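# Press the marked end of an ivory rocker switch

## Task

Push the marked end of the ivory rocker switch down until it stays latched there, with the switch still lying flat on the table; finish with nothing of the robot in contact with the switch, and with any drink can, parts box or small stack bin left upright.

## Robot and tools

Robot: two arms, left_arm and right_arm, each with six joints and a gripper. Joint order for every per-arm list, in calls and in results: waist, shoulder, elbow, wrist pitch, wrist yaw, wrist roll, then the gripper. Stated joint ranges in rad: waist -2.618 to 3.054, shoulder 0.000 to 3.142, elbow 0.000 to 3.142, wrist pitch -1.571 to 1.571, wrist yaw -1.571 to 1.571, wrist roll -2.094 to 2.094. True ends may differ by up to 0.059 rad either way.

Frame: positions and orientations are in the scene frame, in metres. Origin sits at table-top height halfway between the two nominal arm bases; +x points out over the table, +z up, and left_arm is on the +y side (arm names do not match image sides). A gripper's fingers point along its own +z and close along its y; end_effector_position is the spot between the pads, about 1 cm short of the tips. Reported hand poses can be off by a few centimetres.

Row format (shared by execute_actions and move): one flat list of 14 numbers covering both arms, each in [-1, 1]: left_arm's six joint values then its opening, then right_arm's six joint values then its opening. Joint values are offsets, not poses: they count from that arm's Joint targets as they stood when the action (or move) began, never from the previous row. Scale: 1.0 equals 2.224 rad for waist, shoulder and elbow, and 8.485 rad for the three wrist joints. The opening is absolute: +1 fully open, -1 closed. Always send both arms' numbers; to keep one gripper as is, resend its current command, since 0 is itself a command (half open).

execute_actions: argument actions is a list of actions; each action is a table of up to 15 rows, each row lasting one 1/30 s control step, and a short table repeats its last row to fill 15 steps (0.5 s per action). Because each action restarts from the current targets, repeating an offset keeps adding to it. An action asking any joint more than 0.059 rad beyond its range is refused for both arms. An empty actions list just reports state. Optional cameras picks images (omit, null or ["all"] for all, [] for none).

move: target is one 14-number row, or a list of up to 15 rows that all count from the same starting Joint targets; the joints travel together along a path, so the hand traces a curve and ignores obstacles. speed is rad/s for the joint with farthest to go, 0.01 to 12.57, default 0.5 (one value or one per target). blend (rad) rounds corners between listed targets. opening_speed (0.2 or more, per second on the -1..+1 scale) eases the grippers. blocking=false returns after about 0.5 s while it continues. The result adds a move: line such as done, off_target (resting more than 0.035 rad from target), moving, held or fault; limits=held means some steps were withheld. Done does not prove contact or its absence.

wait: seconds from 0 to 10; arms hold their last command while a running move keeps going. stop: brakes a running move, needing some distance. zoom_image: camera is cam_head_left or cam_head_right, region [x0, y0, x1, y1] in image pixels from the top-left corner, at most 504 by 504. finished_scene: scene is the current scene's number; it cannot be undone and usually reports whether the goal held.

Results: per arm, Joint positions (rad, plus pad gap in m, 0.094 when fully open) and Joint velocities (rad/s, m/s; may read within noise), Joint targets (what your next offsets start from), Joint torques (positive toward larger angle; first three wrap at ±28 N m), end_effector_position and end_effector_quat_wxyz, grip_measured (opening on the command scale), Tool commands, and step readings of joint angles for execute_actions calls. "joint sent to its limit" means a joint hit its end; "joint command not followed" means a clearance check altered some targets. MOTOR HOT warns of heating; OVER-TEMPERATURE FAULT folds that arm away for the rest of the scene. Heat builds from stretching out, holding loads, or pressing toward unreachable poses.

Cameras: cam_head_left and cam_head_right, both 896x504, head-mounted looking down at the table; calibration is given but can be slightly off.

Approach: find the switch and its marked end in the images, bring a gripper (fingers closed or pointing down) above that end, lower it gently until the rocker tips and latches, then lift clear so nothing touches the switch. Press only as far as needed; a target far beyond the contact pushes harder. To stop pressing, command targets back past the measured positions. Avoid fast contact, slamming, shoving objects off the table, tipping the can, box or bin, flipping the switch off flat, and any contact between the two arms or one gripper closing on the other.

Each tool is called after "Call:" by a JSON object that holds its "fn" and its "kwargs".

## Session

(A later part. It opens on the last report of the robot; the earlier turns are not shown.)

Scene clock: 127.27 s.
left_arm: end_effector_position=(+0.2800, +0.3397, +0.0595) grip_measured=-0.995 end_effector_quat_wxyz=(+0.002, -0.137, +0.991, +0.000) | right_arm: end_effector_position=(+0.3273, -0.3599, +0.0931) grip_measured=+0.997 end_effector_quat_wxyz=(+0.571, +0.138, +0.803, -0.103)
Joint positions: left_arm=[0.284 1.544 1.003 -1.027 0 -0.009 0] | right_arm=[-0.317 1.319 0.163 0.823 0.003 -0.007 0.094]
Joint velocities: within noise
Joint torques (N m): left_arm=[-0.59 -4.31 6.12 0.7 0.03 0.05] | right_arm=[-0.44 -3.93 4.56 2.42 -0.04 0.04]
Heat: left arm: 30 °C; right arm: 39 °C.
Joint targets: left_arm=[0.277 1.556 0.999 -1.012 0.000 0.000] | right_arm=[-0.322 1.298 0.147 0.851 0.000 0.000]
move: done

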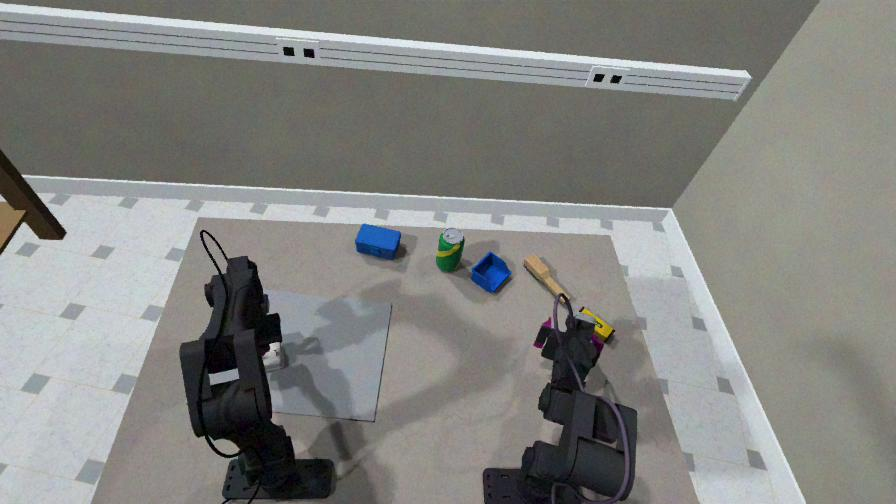

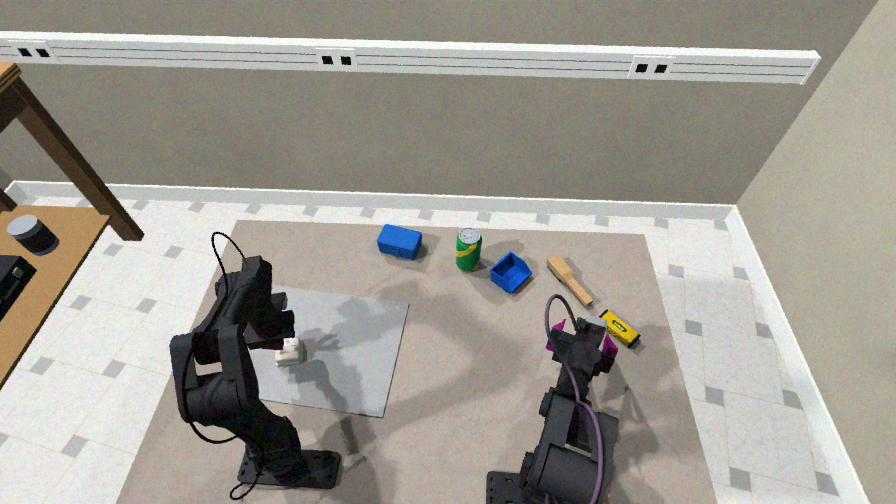

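Call:
{"fn": "move", "kwargs": {"target": [0, 0.0054, -0.0126, 0.0044, 0, 0, -1, 0, 0, 0, 0, 0, 0, 1], "speed": 0.1, "cameras": ["cam_head_right"]}}

Call:
{"fn": "zoom_image", "kwargs": {"camera": "cam_head_right", "region": [250, 310, 320, 380]}}

Scene clock: 132.13 s.
left_arm: end_effector_position=(+0.2800, +0.3397, +0.0508) grip_measured=-0.995 end_effector_quat_wxyz=(+0.002, -0.137, +0.991, +0.000) | right_arm: end_effector_position=(+0.3273, -0.3599, +0.0931) grip_measured=+0.997 end_effector_quat_wxyz=(+0.571, +0.138, +0.803, -0.103)
Joint positions: left_arm=[0.284 1.554 0.977 -0.99 0 -0.009 0] | right_arm=[-0.317 1.319 0.163 0.823 0.003 -0.007 0.094]
Joint velocities: within noise
Joint torques (N m): left_arm=[-0.61 -4.15 6.04 0.7 0.02 0.07] | right_arm=[-0.46 -3.93 4.56 2.41 -0.04 0.04]
Heat: left arm: 29 °C; right arm: 39 °C.
Joint targets: left_arm=[0.277 1.568 0.971 -0.975 0.000 0.000] | right_arm=[-0.322 1.298 0.147 0.851 0.000 0.000]
move: done
Images, in order (width x height): cam_head_right 896x504.

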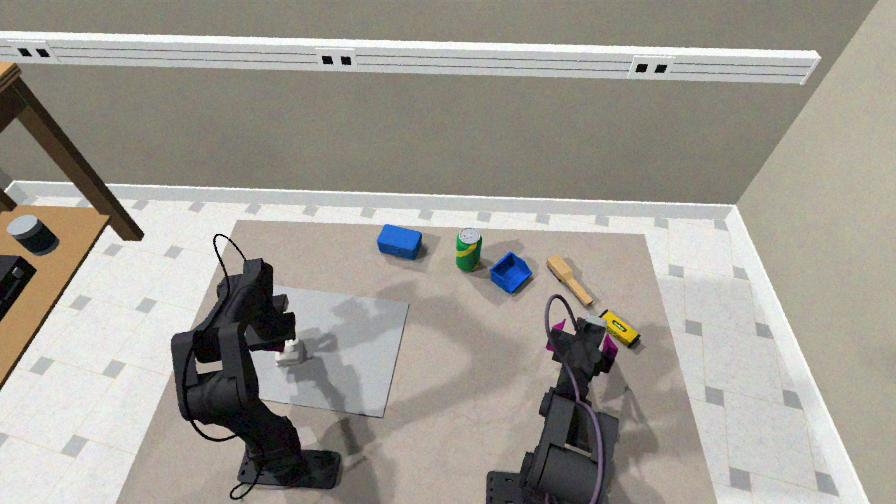

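Scaled by 7.200 from the camera's 896x504 image, which has a finer 1280x720 frame.

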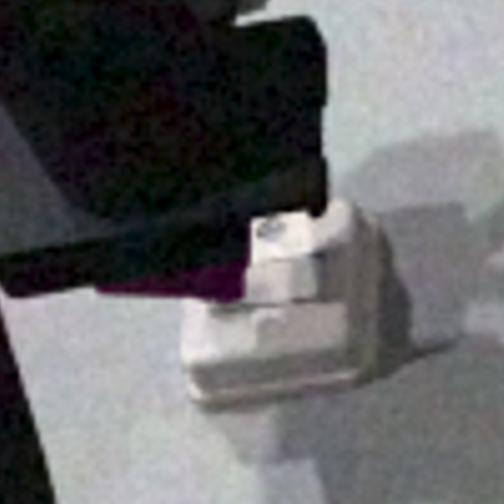

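Call:
{"fn": "move", "kwargs": {"target": [0, 0.0034, -0.0078, 0.0025, 0, 0, -1, 0, 0, 0, 0, 0, 0, 1], "speed": 0.1, "cameras": ["cam_head_right"]}}

Call:
{"fn": "zoom_image", "kwargs": {"camera": "cam_head_right", "region": [250, 310, 320, 380]}}

Scene clock: 143.40 s.
left_arm: end_effector_position=(+0.2789, +0.3394, +0.0450) grip_measured=-0.995 end_effector_quat_wxyz=(+0.000, -0.137, +0.991, +0.000) | right_arm: end_effector_position=(+0.3273, -0.3599, +0.0931) grip_measured=+0.997 end_effector_quat_wxyz=(+0.571, +0.138, +0.803, -0.103)
Joint positions: left_arm=[0.284 1.561 0.96 -0.969 0 -0.009 0] | right_arm=[-0.317 1.319 0.163 0.823 0.003 -0.007 0.094]
Joint velocities: within noise
Joint torques (N m): left_arm=[-0.64 -4.04 5.9 0.68 0.04 0.06] | right_arm=[-0.46 -3.95 4.56 2.41 -0.04 0.04]
Heat: left arm: 28 °C; right arm: 40 °C.
Joint targets: left_arm=[0.277 1.576 0.953 -0.954 0.000 0.000] | right_arm=[-0.322 1.298 0.147 0.851 0.000 0.000]
move: done
Images, in order (width x height): cam_head_right 896x504.

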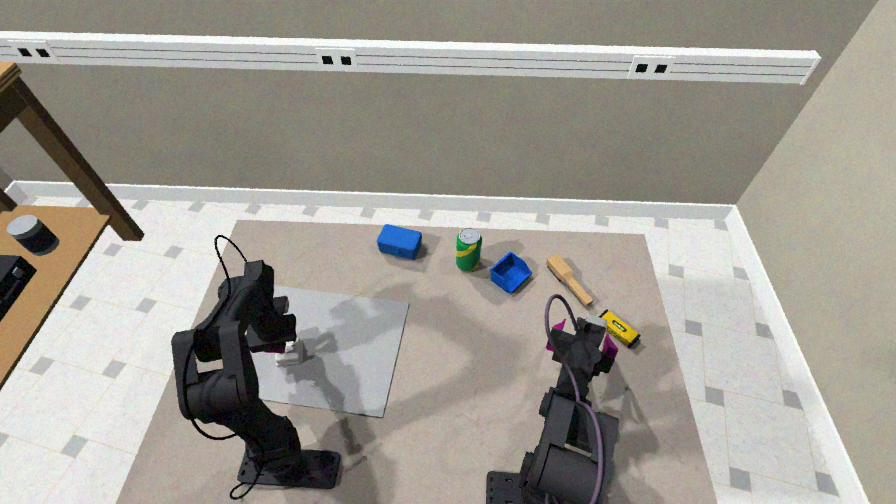

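Scaled by 7.200 from the camera's 896x504 image, which has a finer 1280x720 frame.

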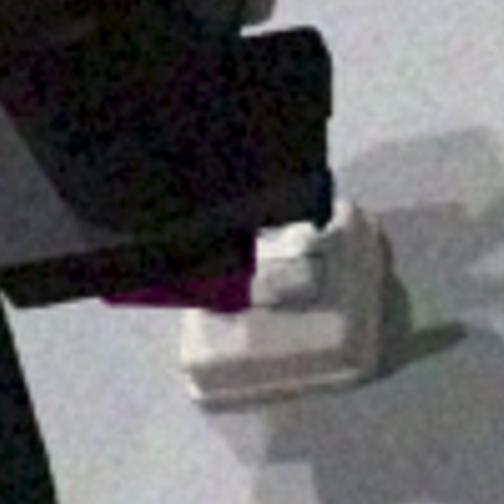

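Call:
{"fn": "move", "kwargs": {"target": [0, 0.0032, -0.0064, 0.0025, 0, 0, -1, 0, 0, 0, 0, 0, 0, 1], "speed": 0.1, "cameras": []}}

Call:
{"fn": "move", "kwargs": {"target": [0, 0.0034, -0.0062, 0.0025, 0, 0, -1, 0, 0, 0, 0, 0, 0, 1], "speed": 0.1, "cameras": ["cam_head_right"]}}

Call:
{"fn": "zoom_image", "kwargs": {"camera": "cam_head_right", "region": [250, 310, 320, 380]}}

Scene clock: 145.53 s.
left_arm: end_effector_position=(+0.2788, +0.3394, +0.0409) grip_measured=-0.995 end_effector_quat_wxyz=(+0.000, -0.137, +0.991, +0.000) | right_arm: end_effector_position=(+0.3273, -0.3599, +0.0931) grip_measured=+0.997 end_effector_quat_wxyz=(+0.571, +0.138, +0.803, -0.103)
Joint positions: left_arm=[0.284 1.566 0.947 -0.951 0 -0.009 0] | right_arm=[-0.317 1.319 0.163 0.823 0.003 -0.007 0.094]
Joint velocities: within noise
Joint torques (N m): left_arm=[-0.51 -4.04 5.63 0.71 0 0.06] | right_arm=[-0.44 -3.92 4.53 2.41 -0.04 0.05]
Heat: left arm: 28 °C; right arm: 40 °C.
Joint targets: left_arm=[0.277 1.582 0.939 -0.932 0.000 0.000] | right_arm=[-0.322 1.298 0.147 0.851 0.000 0.000]
move: done
No camera images: "cameras" was empty.

Scene clock: 146.23 s.
left_arm: end_effector_position=(+0.2788, +0.3394, +0.0405) grip_measured=-0.995 end_effector_quat_wxyz=(+0.001, -0.137, +0.991, +0.000) | right_arm: end_effector_position=(+0.3273, -0.3599, +0.0931) grip_measured=+0.997 end_effector_quat_wxyz=(+0.571, +0.138, +0.803, -0.103)
Joint positions: left_arm=[0.284 1.566 0.945 -0.949 0 -0.009 0] | right_arm=[-0.317 1.319 0.163 0.823 0.003 -0.007 0.094]
Joint velocities: within noise
Joint torques (N m): left_arm=[-0.57 -3.4 4.56 0.9 0.01 0.05] | right_arm=[-0.44 -3.93 4.55 2.41 -0.04 0.04]
Heat: left arm: 28 °C; right arm: 40 °C.
Joint targets: left_arm=[0.277 1.590 0.926 -0.911 0.000 0.000] | right_arm=[-0.322 1.298 0.147 0.851 0.000 0.000]
move: off_target (left_arm); left_arm: the wrist pitch is farthest, 0.038 rad from its target
Images, in order (width x height): cam_head_right 896x504.

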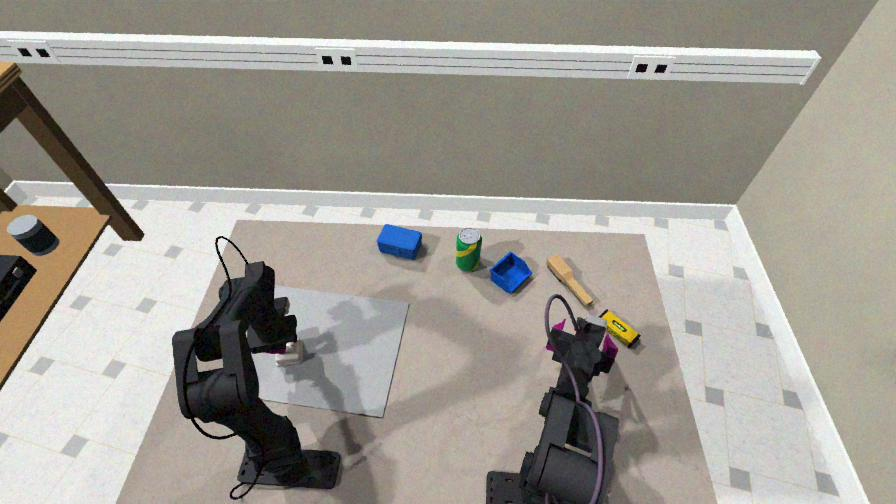

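Scaled by 7.200 from the camera's 896x504 image, which has a finer 1280x720 frame.

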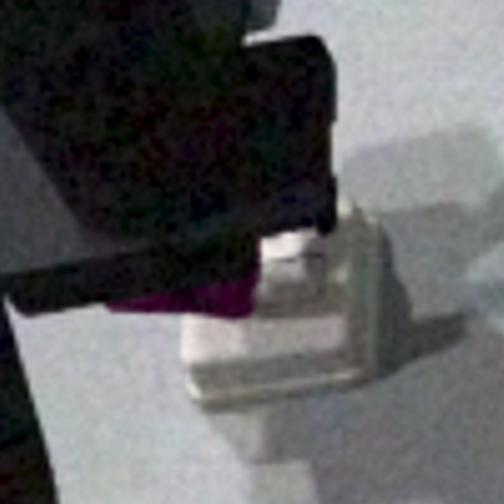

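Call:
{"fn": "move", "kwargs": {"target": [0, 0.0034, -0.0062, 0.0025, 0, 0, -1, 0, 0, 0, 0, 0, 0, 1], "speed": 0.1, "cameras": ["cam_head_right"]}}

Call:
{"fn": "zoom_image", "kwargs": {"camera": "cam_head_right", "region": [250, 310, 320, 380]}}

Scene clock: 148.20 s.
left_arm: end_effector_position=(+0.2794, +0.3396, +0.0367) grip_measured=-0.995 end_effector_quat_wxyz=(+0.003, -0.137, +0.991, +0.001) | right_arm: end_effector_position=(+0.3273, -0.3599, +0.0931) grip_measured=+0.997 end_effector_quat_wxyz=(+0.571, +0.138, +0.803, -0.103)
Joint positions: left_arm=[0.284 1.571 0.934 -0.928 -0.001 -0.009 0] | right_arm=[-0.317 1.319 0.163 0.823 0.003 -0.007 0.094]
Joint velocities: within noise
Joint torques (N m): left_arm=[-0.61 -3.06 4.3 0.92 0.03 0.08] | right_arm=[-0.46 -3.93 4.55 2.41 -0.04 0.04]
Heat: left arm: 28 °C; right arm: 40 °C.
Joint targets: left_arm=[0.277 1.598 0.912 -0.890 0.000 0.000] | right_arm=[-0.322 1.298 0.147 0.851 0.000 0.000]
move: off_target (left_arm); left_arm: the wrist pitch is farthest, 0.038 rad from its target
Images, in order (width x height): cam_head_right 896x504.

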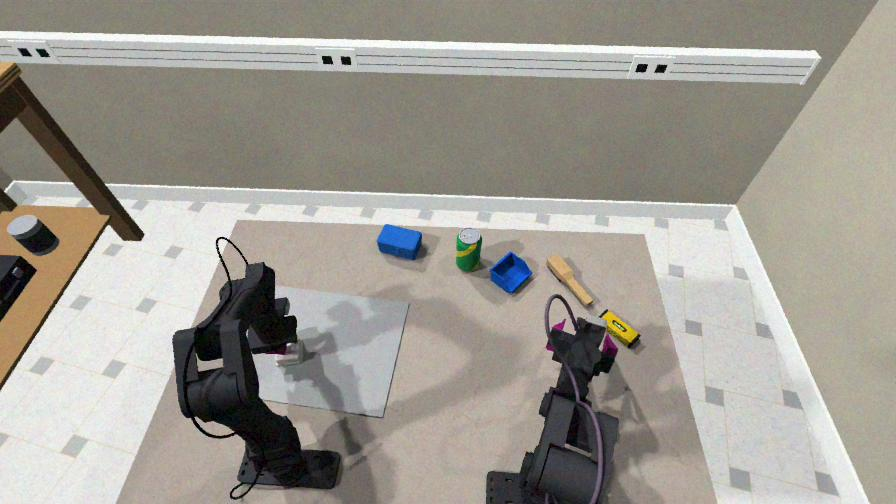

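Scaled by 7.200 from the camera's 896x504 image, which has a finer 1280x720 frame.

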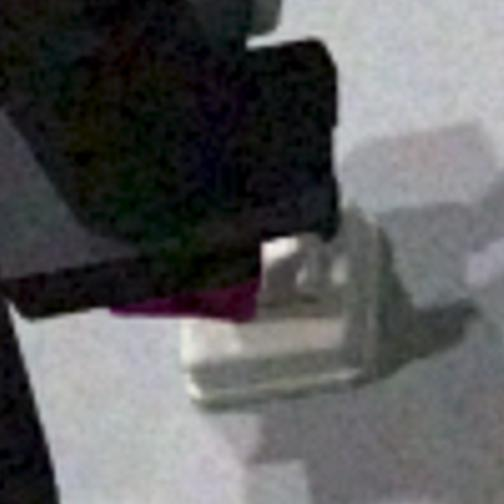

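Call:
{"fn": "move", "kwargs": {"target": [0, 0.0034, -0.0062, 0.0025, 0, 0, -1, 0, 0, 0, 0, 0, 0, 1], "speed": 0.1, "cameras": ["cam_head_right"]}}

Call:
{"fn": "zoom_image", "kwargs": {"camera": "cam_head_right", "region": [250, 310, 320, 380]}}

Scene clock: 150.20 s.
left_arm: end_effector_position=(+0.2795, +0.3397, +0.0363) grip_measured=-0.995 end_effector_quat_wxyz=(+0.003, -0.137, +0.991, +0.001) | right_arm: end_effector_position=(+0.3273, -0.3599, +0.0931) grip_measured=+0.997 end_effector_quat_wxyz=(+0.571, +0.138, +0.803, -0.103)
Joint positions: left_arm=[0.284 1.571 0.932 -0.926 -0.001 -0.009 0] | right_arm=[-0.317 1.319 0.163 0.823 0.003 -0.007 0.094]
Joint velocities: within noise
Joint torques (N m): left_arm=[-0.58 -2.62 3.22 1.15 0.03 0.06] | right_arm=[-0.46 -3.93 4.55 2.41 -0.04 0.05]
Heat: left arm: 28 °C; right arm: 40 °C.
Joint targets: left_arm=[0.277 1.605 0.898 -0.869 0.000 0.000] | right_arm=[-0.322 1.298 0.147 0.851 0.000 0.000]
move: off_target (left_arm); left_arm: the wrist pitch is farthest, 0.057 rad from its target
Images, in order (width x height): cam_head_right 896x504.

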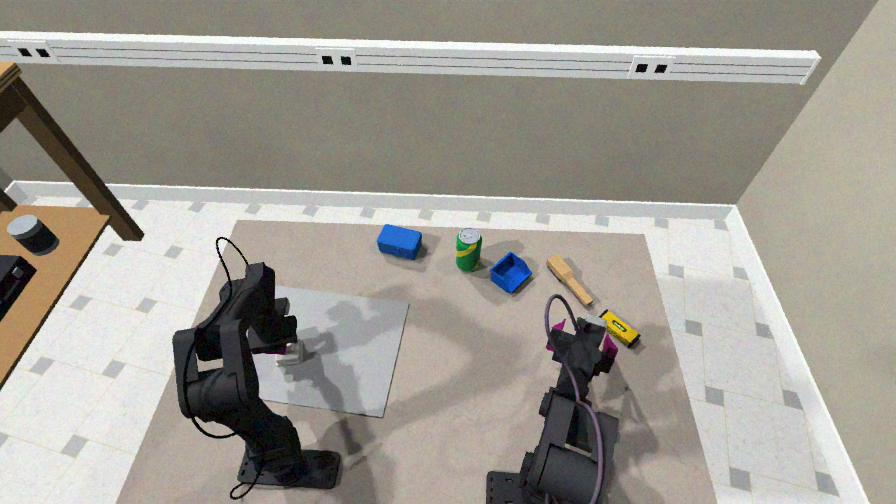

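Scaled by 7.200 from the camera's 896x504 image, which has a finer 1280x720 frame.

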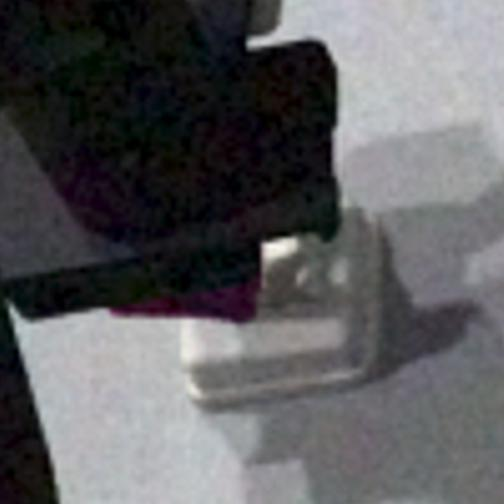

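Call:
{"fn": "move", "kwargs": {"target": [[0.0027, -0.0436, 0.1061, -0.0387, 0, 0, -1, 0, 0, 0, 0, 0, 0, 1], [0.2, -0.0436, 0.1061, -0.0387, 0, 0, -1, 0, 0, 0, 0, 0, 0, 1]], "speed": 0.6}}

Call:
{"fn": "zoom_image", "kwargs": {"camera": "cam_head_right", "region": [260, 325, 320, 380]}}

Call:
{"fn": "zoom_image", "kwargs": {"camera": "cam_head_left", "region": [240, 330, 300, 385]}}

Scene clock: 187.30 s.
left_arm: end_effector_position=(+0.2243, +0.4331, +0.0890) grip_measured=-0.995 end_effector_quat_wxyz=(-0.018, -0.348, +0.937, -0.007) | right_arm: end_effector_position=(+0.3273, -0.3599, +0.0932) grip_measured=+0.997 end_effector_quat_wxyz=(+0.571, +0.138, +0.803, -0.103)
Joint positions: left_arm=[0.719 1.533 1.113 -1.188 0 -0.009 0] | right_arm=[-0.317 1.319 0.163 0.823 0.003 -0.007 0.094]
Joint velocities: within noise
Joint torques (N m): left_arm=[0.24 -7.25 8.53 0.36 0 0.06] | right_arm=[-0.44 -3.93 4.55 2.41 -0.04 0.04]
Heat: left arm: 28 °C; right arm: 42 °C.
Joint targets: left_arm=[0.722 1.508 1.134 -1.197 0.000 0.000] | right_arm=[-0.322 1.298 0.147 0.851 0.000 0.000]
move: done

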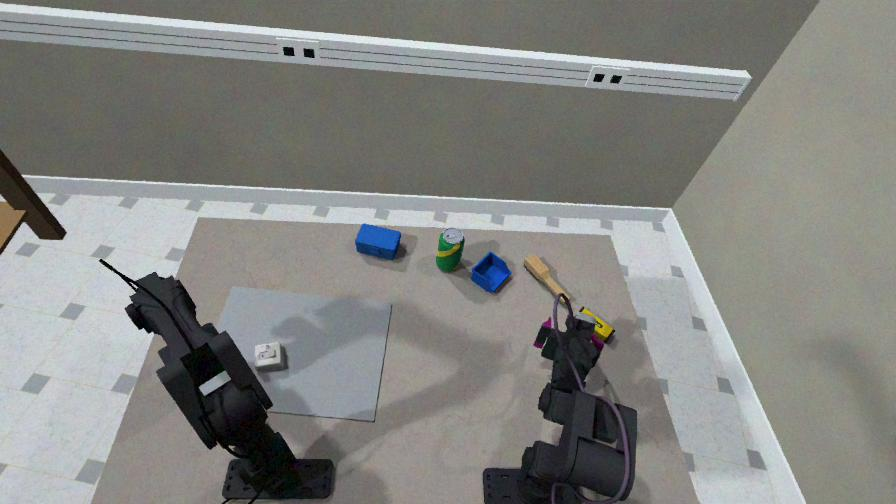

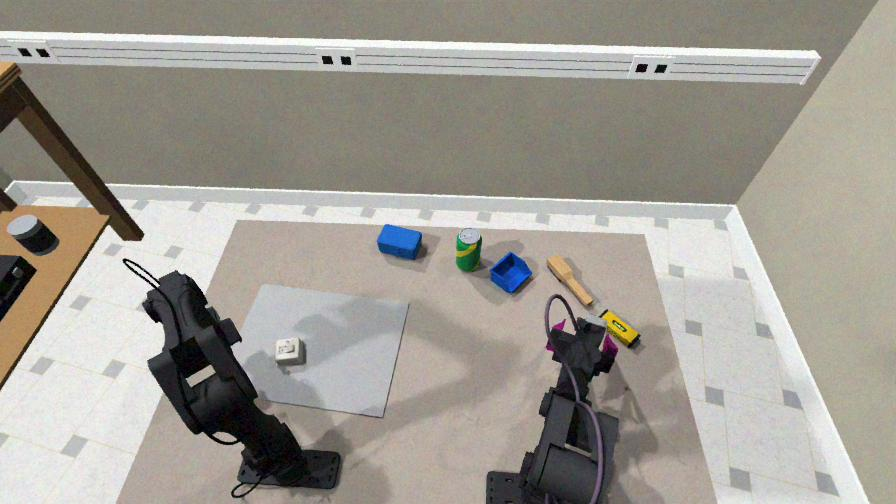

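Scaled by 8.400 from the camera's 896x504 image, which has a finer 1280x720 frame.

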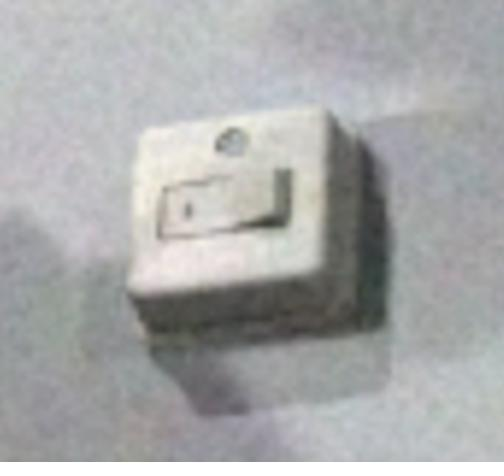

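Scaled by 8.400 from the camera's 896x504 image, which has a finer 1280x720 frame.

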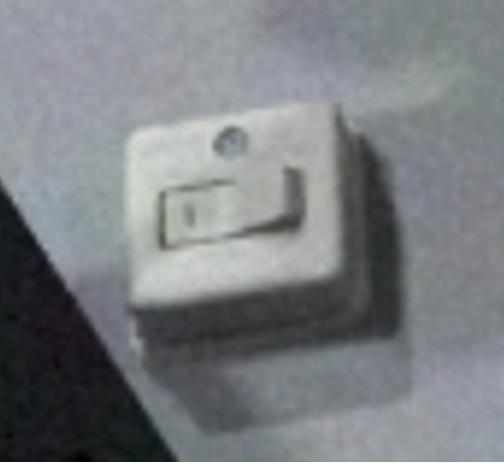

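Call:
{"fn": "move", "kwargs": {"target": [[-0.1897, -0.116, -0.2401, 0.1411, 0, 0, 1, 0.0674, 0.1588, 0.1315, 0.0072, 0, 0, 1], [-0.3626, 0.0643, -0.3123, 0.2485, 0, 0, 1, 0.0674, 0.1588, 0.1315, 0.0072, 0, 0, 1]], "speed": 0.8}}

Call:
{"fn": "zoom_image", "kwargs": {"camera": "cam_head_left", "region": [270, 220, 390, 320]}}

Call:
{"fn": "zoom_image", "kwargs": {"camera": "cam_head_right", "region": [280, 220, 400, 320]}}

Call:
{"fn": "zoom_image", "kwargs": {"camera": "cam_head_left", "region": [490, 250, 610, 350]}}

Call:
{"fn": "zoom_image", "kwargs": {"camera": "cam_head_right", "region": [510, 250, 630, 350]}}

Scene clock: 207.53 s.
left_arm: end_effector_position=(+0.4538, +0.2315, +0.1025) grip_measured=+0.999 end_effector_quat_wxyz=(+0.592, +0.036, +0.805, -0.031) | right_arm: end_effector_position=(+0.4068, -0.3272, +0.0886) grip_measured=+0.997 end_effector_quat_wxyz=(+0.573, +0.082, +0.813, -0.062)
Joint positions: left_arm=[-0.081 1.637 0.444 0.89 0 -0.008 0.094] | right_arm=[-0.176 1.636 0.41 0.884 0.003 -0.007 0.094]
Joint velocities: within noise
Joint torques (N m): left_arm=[-0.36 -4.38 5.38 2.4 0.06 0.07] | right_arm=[0.35 -3.78 8.03 2.4 -0.04 0.04]
Heat: left arm: 28 °C; right arm: 43 °C.
Joint targets: left_arm=[-0.085 1.651 0.439 0.911 0.000 0.000] | right_arm=[-0.172 1.651 0.440 0.913 0.000 0.000]
move: done

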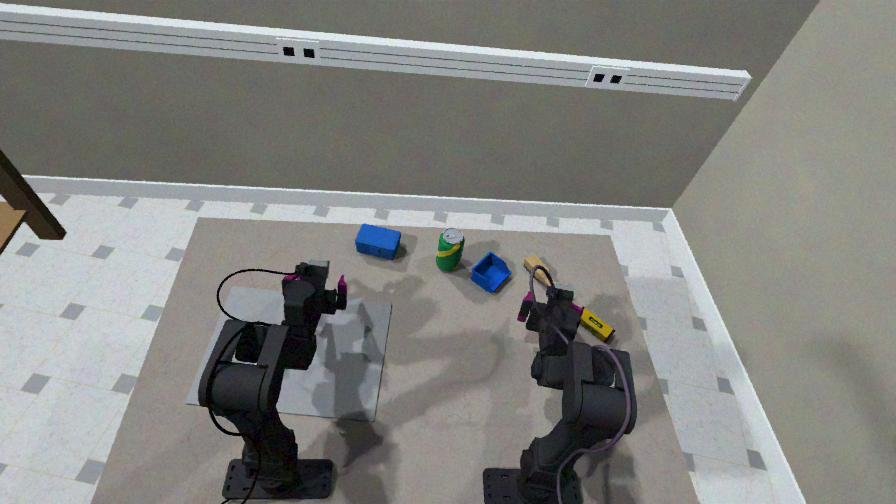

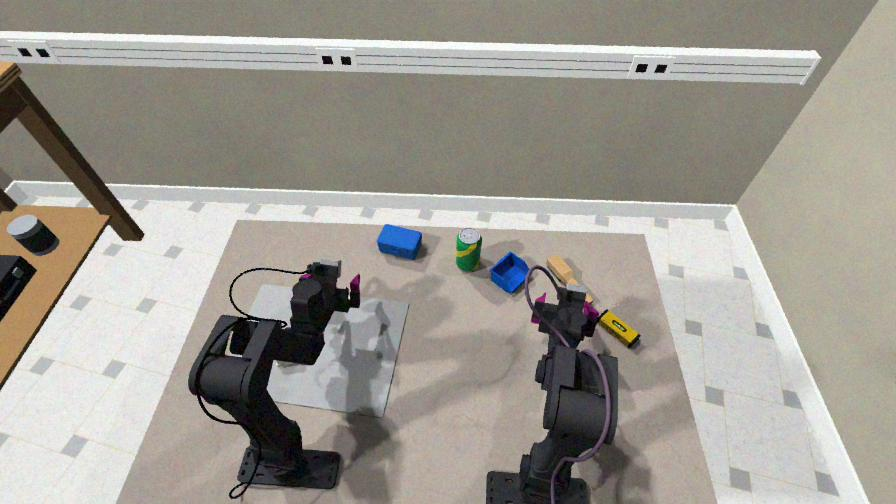

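Scaled by 4.200 from the camera's 896x504 image, which has a finer 1280x720 frame.

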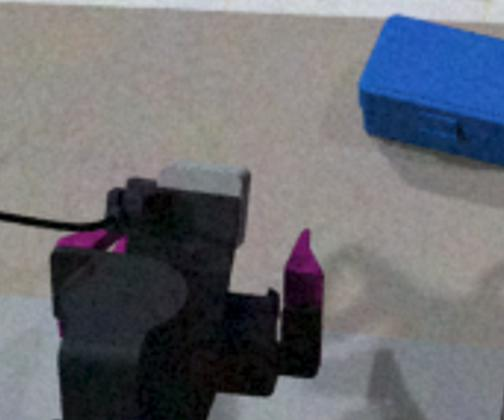

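Scaled by 4.200 from the camera's 896x504 image, which has a finer 1280x720 frame.

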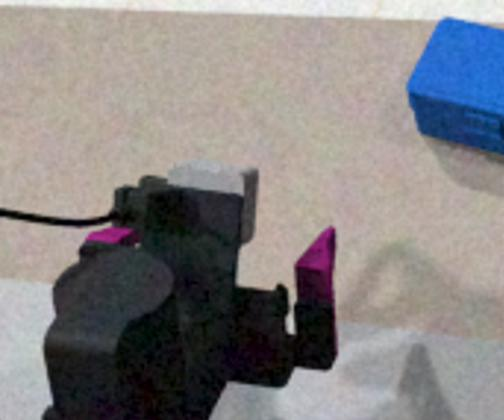

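Scaled by 4.200 from the camera's 896x504 image, which has a finer 1280x720 frame.

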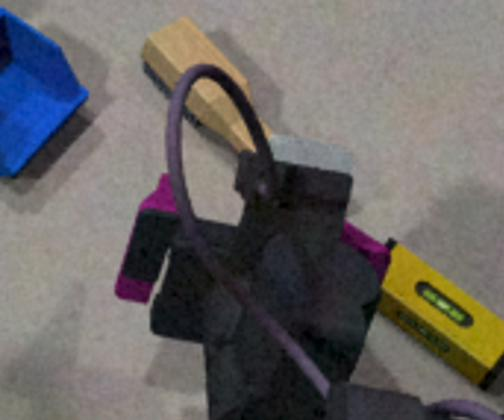

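Scaled by 4.200 from the camera's 896x504 image, which has a finer 1280x720 frame.

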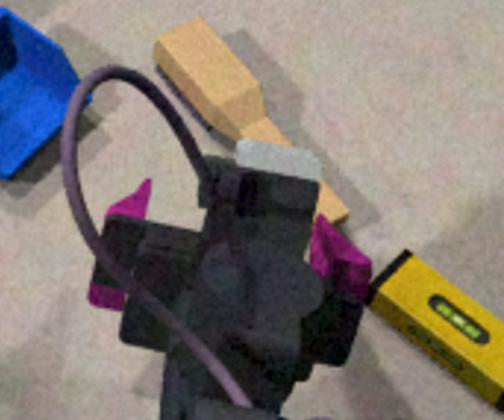

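Call:
{"fn": "move", "kwargs": {"target": [0.1801, 0, 0, 0, 0, 0, 1, 0.2923, 0, 0, 0, 0, 0, 1], "speed": 0.8}}

Call:
{"fn": "zoom_image", "kwargs": {"camera": "cam_head_left", "region": [200, 240, 320, 340]}}

Call:
{"fn": "zoom_image", "kwargs": {"camera": "cam_head_right", "region": [220, 240, 340, 340]}}

Call:
{"fn": "zoom_image", "kwargs": {"camera": "cam_head_left", "region": [390, 260, 510, 360]}}

Call:
{"fn": "zoom_image", "kwargs": {"camera": "cam_head_right", "region": [410, 250, 530, 350]}}

Scene clock: 224.27 s.
left_arm: end_effector_position=(+0.4374, +0.3949, +0.1027) grip_measured=+0.999 end_effector_quat_wxyz=(+0.587, -0.121, +0.796, +0.084) | right_arm: end_effector_position=(+0.3749, -0.0661, +0.0888) grip_measured=+0.997 end_effector_quat_wxyz=(+0.564, -0.182, +0.796, +0.124)
Joint positions: left_arm=[0.312 1.637 0.444 0.891 0.001 -0.008 0.094] | right_arm=[0.478 1.636 0.41 0.885 0.006 -0.006 0.094]
Joint velocities: within noise
Joint torques (N m): left_arm=[0.29 -4.27 5.41 2.35 -0.01 0.05] | right_arm=[0.18 -3.78 8.05 2.39 -0.08 0.03]
Heat: left arm: 34 °C; right arm: 42 °C.
Joint targets: left_arm=[0.316 1.651 0.439 0.912 0.000 0.000] | right_arm=[0.479 1.651 0.440 0.913 0.000 0.000]
move: done

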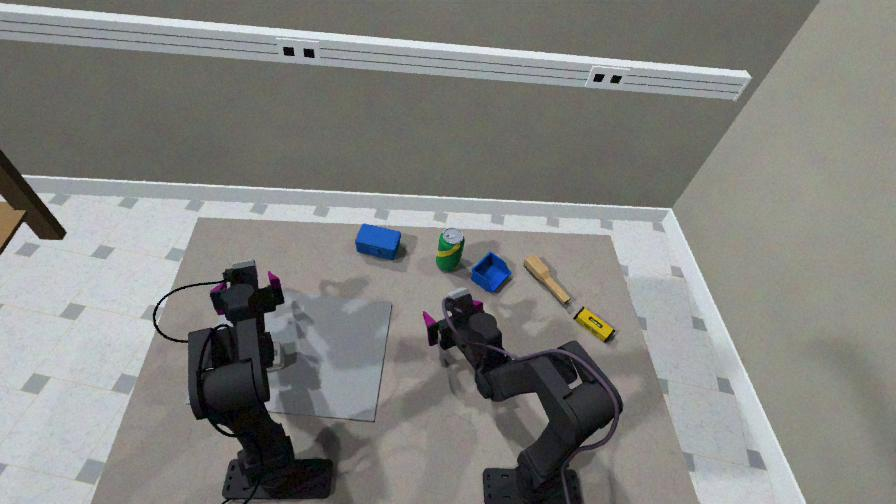

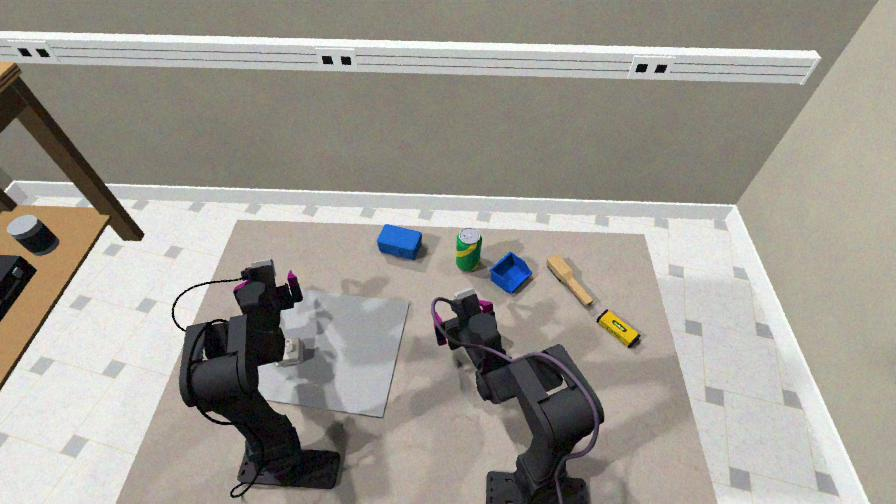

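Scaled by 4.200 from the camera's 896x504 image, which has a finer 1280x720 frame.

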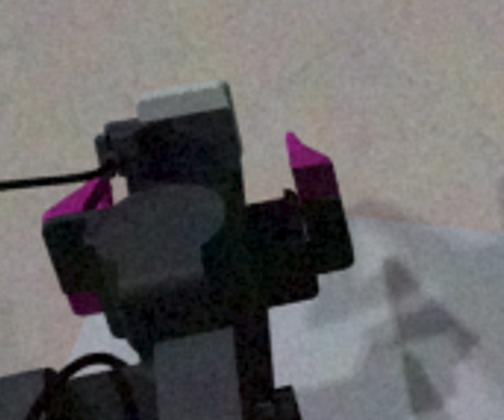

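Scaled by 4.200 from the camera's 896x504 image, which has a finer 1280x720 frame.

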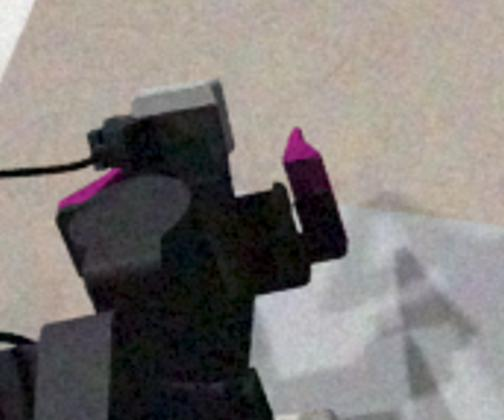

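Scaled by 4.200 from the camera's 896x504 image, which has a finer 1280x720 frame.

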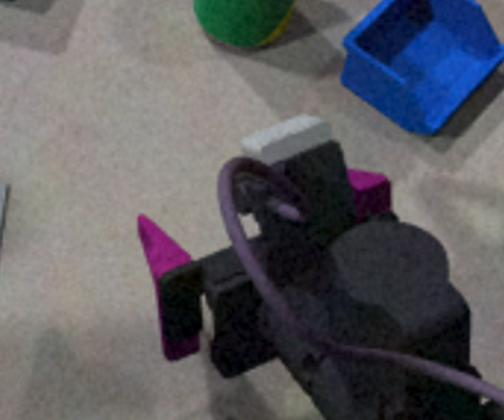

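Scaled by 4.200 from the camera's 896x504 image, which has a finer 1280x720 frame.

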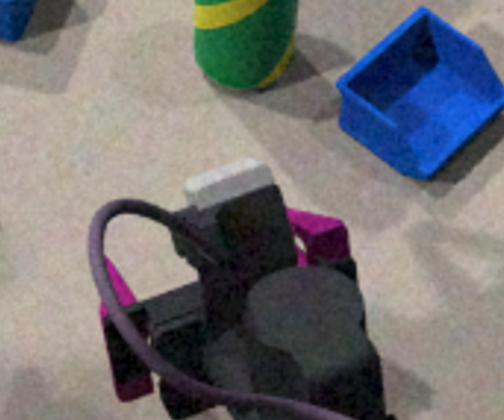

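Call:
{"fn": "move", "kwargs": {"target": [0, -0.4505, -0.1035, -0.1086, 0, 0, 1, -0.3377, -0.4505, -0.1039, -0.1088, 0, 0, 1], "speed": 0.8}}

Call:
{"fn": "zoom_image", "kwargs": {"camera": "cam_head_left", "region": [200, 280, 320, 400]}}

Call:
{"fn": "zoom_image", "kwargs": {"camera": "cam_head_right", "region": [220, 280, 340, 400]}}

Call:
{"fn": "zoom_image", "kwargs": {"camera": "cam_head_left", "region": [490, 290, 610, 410]}}

Call:
{"fn": "zoom_image", "kwargs": {"camera": "cam_head_right", "region": [510, 280, 630, 400]}}

Scene clock: 235.50 s.
left_arm: end_effector_position=(+0.3045, +0.3545, +0.1206) grip_measured=+0.999 end_effector_quat_wxyz=(+0.525, -0.128, +0.838, +0.075) | right_arm: end_effector_position=(+0.2762, -0.3272, +0.1271) grip_measured=+0.997 end_effector_quat_wxyz=(+0.529, +0.124, +0.835, -0.083)
Joint positions: left_arm=[0.312 0.661 0.216 -0.008 0.001 -0.008 0.094] | right_arm=[-0.268 0.66 0.23 -0.01 0.005 -0.005 0.094]
Joint velocities: within noise
Joint torques (N m): left_arm=[0.21 -0.65 7.64 2.1 0.02 0.08] | right_arm=[-0.46 -0.21 6.23 2.03 -0.07 0.02]
Heat: left arm: 35 °C; right arm: 42 °C.
Joint targets: left_arm=[0.316 0.649 0.209 -0.010 0.000 0.000] | right_arm=[-0.273 0.649 0.209 -0.011 0.000 0.000]
move: done

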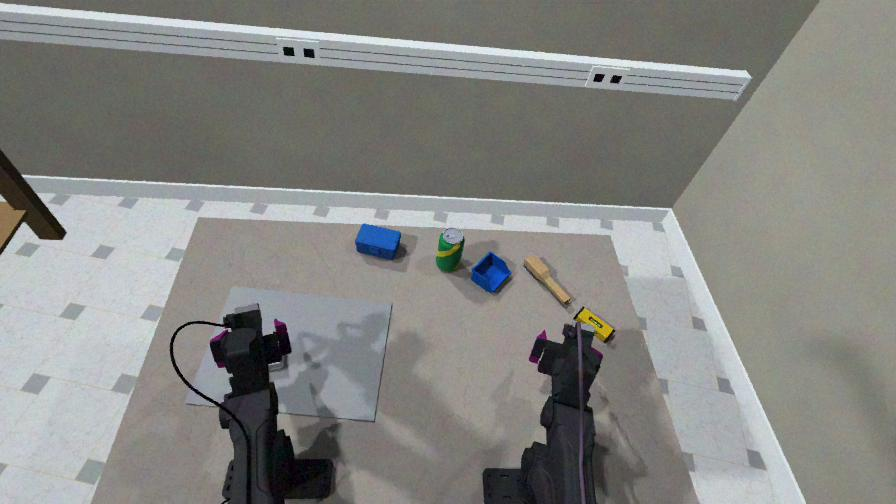

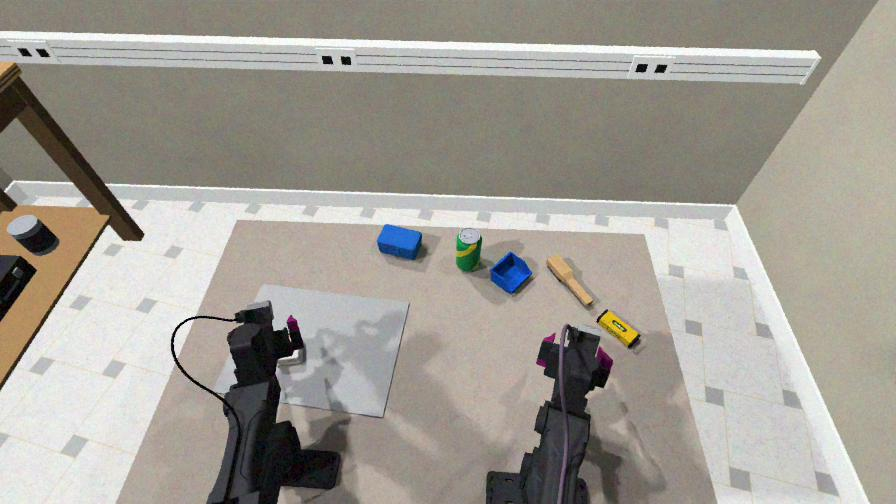

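Scaled by 4.200 from the camera's 896x504 image, which has a finer 1280x720 frame.

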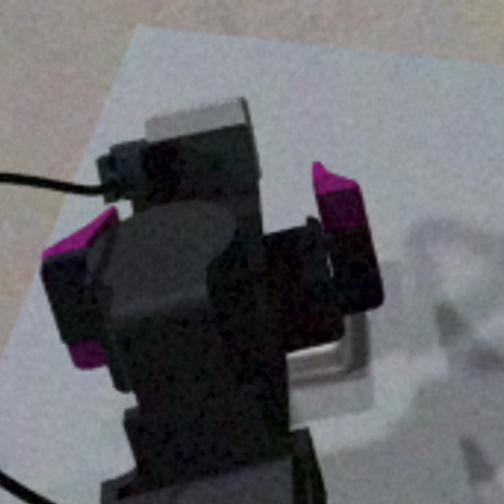

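Scaled by 4.200 from the camera's 896x504 image, which has a finer 1280x720 frame.

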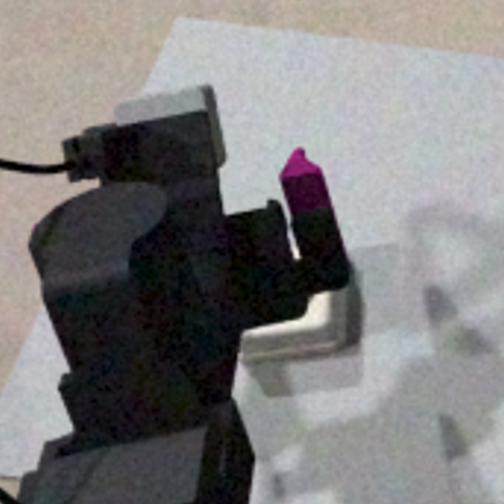

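Scaled by 4.200 from the camera's 896x504 image, which has a finer 1280x720 frame.

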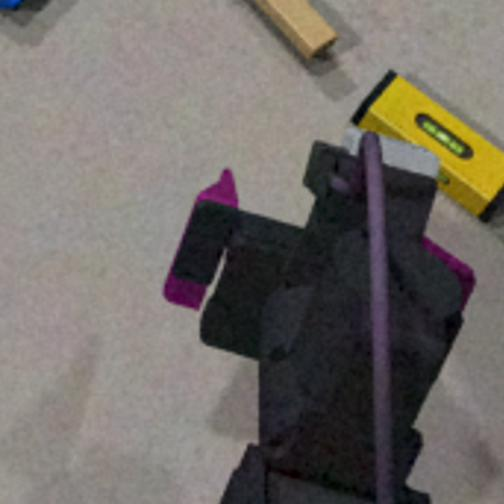

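Scaled by 4.200 from the camera's 896x504 image, which has a finer 1280x720 frame.

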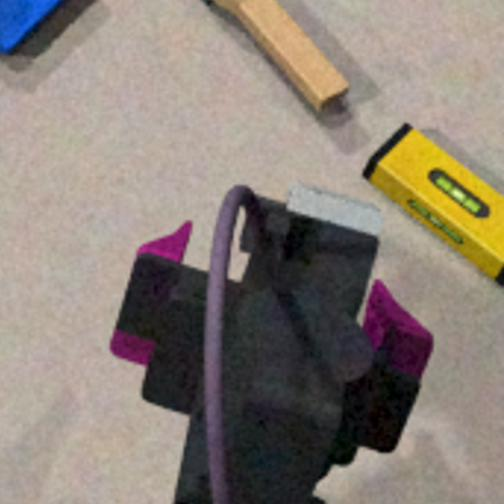

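Call:
{"fn": "move", "kwargs": {"target": [-0.18, 0.4811, 0.4741, -0.13, 0, 0, -1, 0.2253, 0.4474, 0.4384, -0.1293, 0, 0, -1], "speed": 1.0}}

Call:
{"fn": "zoom_image", "kwargs": {"camera": "cam_head_left", "region": [420, 260, 580, 400]}}

Scene clock: 265.70 s.
left_arm: end_effector_position=(+0.3336, +0.2429, +0.0746) grip_measured=-0.995 end_effector_quat_wxyz=(-0.001, +0.046, +0.999, +0.000) | right_arm: end_effector_position=(+0.2766, -0.1894, +0.0726) grip_measured=-0.996 end_effector_quat_wxyz=(-0.006, -0.101, +0.995, -0.003)
Joint positions: left_arm=[-0.082 1.705 1.237 -1.105 0.001 -0.008 0] | right_arm=[0.227 1.632 1.147 -1.099 0.005 -0.005 0]
Joint velocities: within noise
Joint torques (N m): left_arm=[-0.27 -5.67 9.28 0.43 0.02 0.03] | right_arm=[0.12 -4.68 9.52 0.22 -0.06 0.03]
Heat: left arm: 35 °C; right arm: 42 °C.
Joint targets: left_arm=[-0.085 1.719 1.264 -1.113 0.000 0.000] | right_arm=[0.229 1.644 1.184 -1.108 0.000 0.000]
move: off_target (right_arm); right_arm: the elbow is farthest, 0.037 rad from its target

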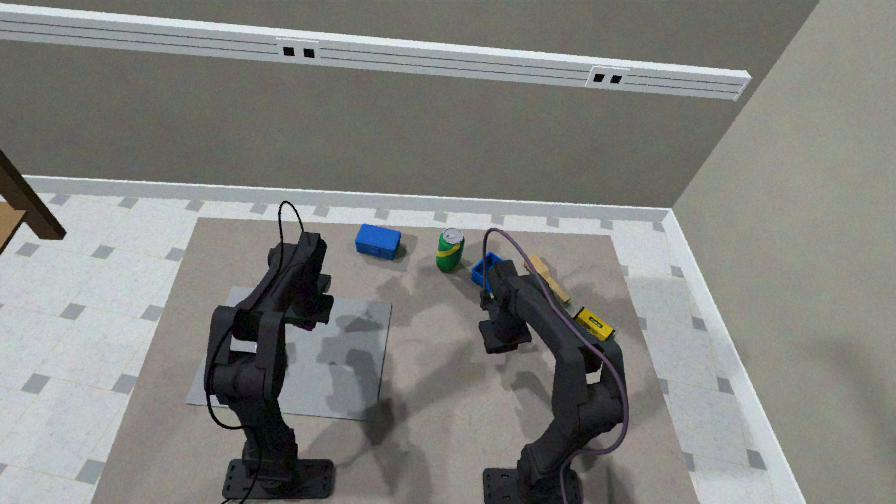

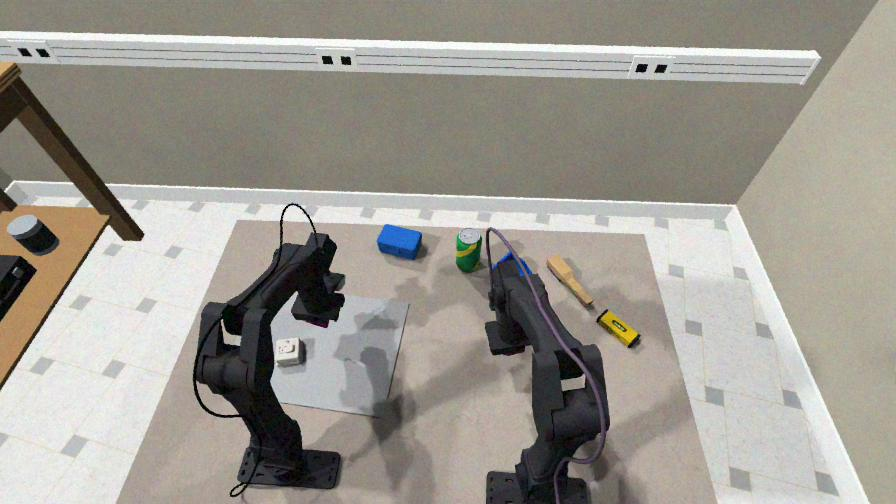

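Scaled by 3.150 from the camera's 896x504 image, which has a finer 1280x720 frame.

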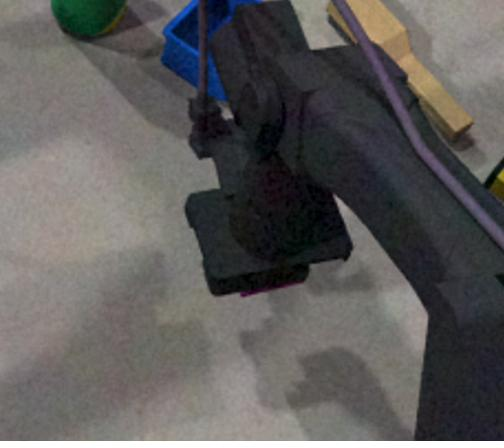

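Call:
{"fn": "move", "kwargs": {"target": [0, 0.031, -0.0821, 0.0289, 0, 0, -1, 0, 0.0319, -0.0877, 0.0309, 0, 0, -1], "speed": 0.25, "cameras": []}}

Scene clock: 269.43 s.
left_arm: end_effector_position=(+0.3338, +0.2428, +0.0200) grip_measured=-0.995 end_effector_quat_wxyz=(+0.001, +0.046, +0.999, +0.000) | right_arm: end_effector_position=(+0.2833, -0.1881, +0.0208) grip_measured=-0.996 end_effector_quat_wxyz=(+0.008, -0.101, +0.995, -0.002)
Joint positions: left_arm=[-0.082 1.772 1.085 -0.883 0.001 -0.008 0] | right_arm=[0.227 1.701 1.004 -0.859 0.005 -0.005 0]
Joint velocities: within noise
Joint torques (N m): left_arm=[-0.27 -5.61 5.82 0.66 0.03 0.05] | right_arm=[0.12 -4.83 4.7 0.53 -0.06 0.03]
Heat: left arm: 33 °C; right arm: 41 °C.
Joint targets: left_arm=[-0.085 1.788 1.081 -0.868 0.000 0.000] | right_arm=[0.229 1.716 0.988 -0.846 0.000 0.000]
move: done
No camera images: "cameras" was empty.

Call:
{"fn": "move", "kwargs": {"target": [0, 0.0035, -0.0045, 0.0021, 0, 0, -1, 0, 0.0037, -0.0046, 0.0022, 0, 0, -1], "speed": 0.05, "cameras": []}}

Call:
{"fn": "move", "kwargs": {"target": [0, 0.0035, -0.0045, 0.0021, 0, 0, -1, 0, 0.0037, -0.0046, 0.0022, 0, 0, -1], "speed": 0.05, "cameras": []}}

Call:
{"fn": "move", "kwargs": {"target": [0, 0.0035, -0.0045, 0.0021, 0, 0, -1, 0, 0.0037, -0.0046, 0.0022, 0, 0, -1], "speed": 0.05, "cameras": []}}

Call:
{"fn": "move", "kwargs": {"target": [0, 0.0035, -0.0045, 0.0021, 0, 0, -1, 0, 0.0037, -0.0046, 0.0022, 0, 0, -1], "speed": 0.05, "cameras": []}}

Scene clock: 272.90 s.
left_arm: end_effector_position=(+0.3347, +0.2428, +0.0167) grip_measured=-0.995 end_effector_quat_wxyz=(+0.003, +0.046, +0.999, -0.001) | right_arm: end_effector_position=(+0.2841, -0.1880, +0.0173) grip_measured=-0.996 end_effector_quat_wxyz=(+0.009, -0.101, +0.995, -0.002)
Joint positions: left_arm=[-0.082 1.777 1.077 -0.866 0.001 -0.008 0] | right_arm=[0.227 1.707 0.996 -0.841 0.005 -0.005 0]
Joint velocities: within noise
Joint torques (N m): left_arm=[-0.36 -5.53 5.64 0.69 0.02 0.03] | right_arm=[0.13 -4.72 4.55 0.61 -0.06 0.03]
Heat: left arm: 32 °C; right arm: 40 °C.
Joint targets: left_arm=[-0.085 1.796 1.071 -0.850 0.000 0.000] | right_arm=[0.229 1.724 0.978 -0.827 0.000 0.000]
move: done
No camera images: "cameras" was empty.

Scene clock: 273.80 s.
left_arm: end_effector_position=(+0.3347, +0.2428, +0.0122) grip_measured=-0.995 end_effector_quat_wxyz=(+0.003, +0.046, +0.999, -0.001) | right_arm: end_effector_position=(+0.2841, -0.1880, +0.0128) grip_measured=-0.996 end_effector_quat_wxyz=(+0.009, -0.101, +0.995, -0.002)
Joint positions: left_arm=[-0.082 1.785 1.067 -0.848 0.001 -0.008 0] | right_arm=[0.227 1.715 0.985 -0.822 0.005 -0.005 0]
Joint velocities: within noise
Joint torques (N m): left_arm=[-0.21 -5.61 5.61 0.68 -0.01 0.05] | right_arm=[0.1 -4.77 4.52 0.53 -0.06 0.03]
Heat: left arm: 32 °C; right arm: 40 °C.
Joint targets: left_arm=[-0.085 1.804 1.061 -0.832 0.000 0.000] | right_arm=[0.229 1.732 0.968 -0.808 0.000 0.000]
move: done
No camera images: "cameras" was empty.

Scene clock: 274.70 s.
left_arm: end_effector_position=(+0.3346, +0.2428, +0.0089) grip_measured=-0.995 end_effector_quat_wxyz=(+0.003, +0.046, +0.999, -0.001) | right_arm: end_effector_position=(+0.2840, -0.1880, +0.0084) grip_measured=-0.996 end_effector_quat_wxyz=(+0.009, -0.101, +0.995, -0.002)
Joint positions: left_arm=[-0.082 1.79 1.059 -0.834 0.001 -0.008 0] | right_arm=[0.227 1.723 0.975 -0.804 0.005 -0.005 0]
Joint velocities: within noise
Joint torques (N m): left_arm=[-0.28 -5.39 5.37 0.73 0.02 0.06] | right_arm=[0.1 -4.79 4.49 0.51 -0.06 0.03]
Heat: left arm: 32 °C; right arm: 40 °C.
Joint targets: left_arm=[-0.085 1.812 1.051 -0.814 0.000 0.000] | right_arm=[0.229 1.740 0.958 -0.790 0.000 0.000]
move: done
No camera images: "cameras" was empty.

Scene clock: 275.40 s.
left_arm: end_effector_position=(+0.3346, +0.2428, +0.0085) grip_measured=-0.995 end_effector_quat_wxyz=(+0.003, +0.046, +0.999, -0.001) | right_arm: end_effector_position=(+0.2846, -0.1878, +0.0053) grip_measured=-0.996 end_effector_quat_wxyz=(+0.011, -0.101, +0.995, -0.001)
Joint positions: left_arm=[-0.082 1.79 1.058 -0.831 0.001 -0.008 0] | right_arm=[0.227 1.729 0.967 -0.787 0.005 -0.005 0]
Joint velocities: within noise
Joint torques (N m): left_arm=[-0.31 -4.74 4.66 0.91 0 0.06] | right_arm=[0.1 -4.63 4.25 0.57 -0.06 0.03]
Heat: left arm: 32 °C; right arm: 40 °C.
Joint targets: left_arm=[-0.085 1.820 1.041 -0.797 0.000 0.000] | right_arm=[0.229 1.748 0.948 -0.771 0.000 0.000]
move: done
No camera images: "cameras" was empty.


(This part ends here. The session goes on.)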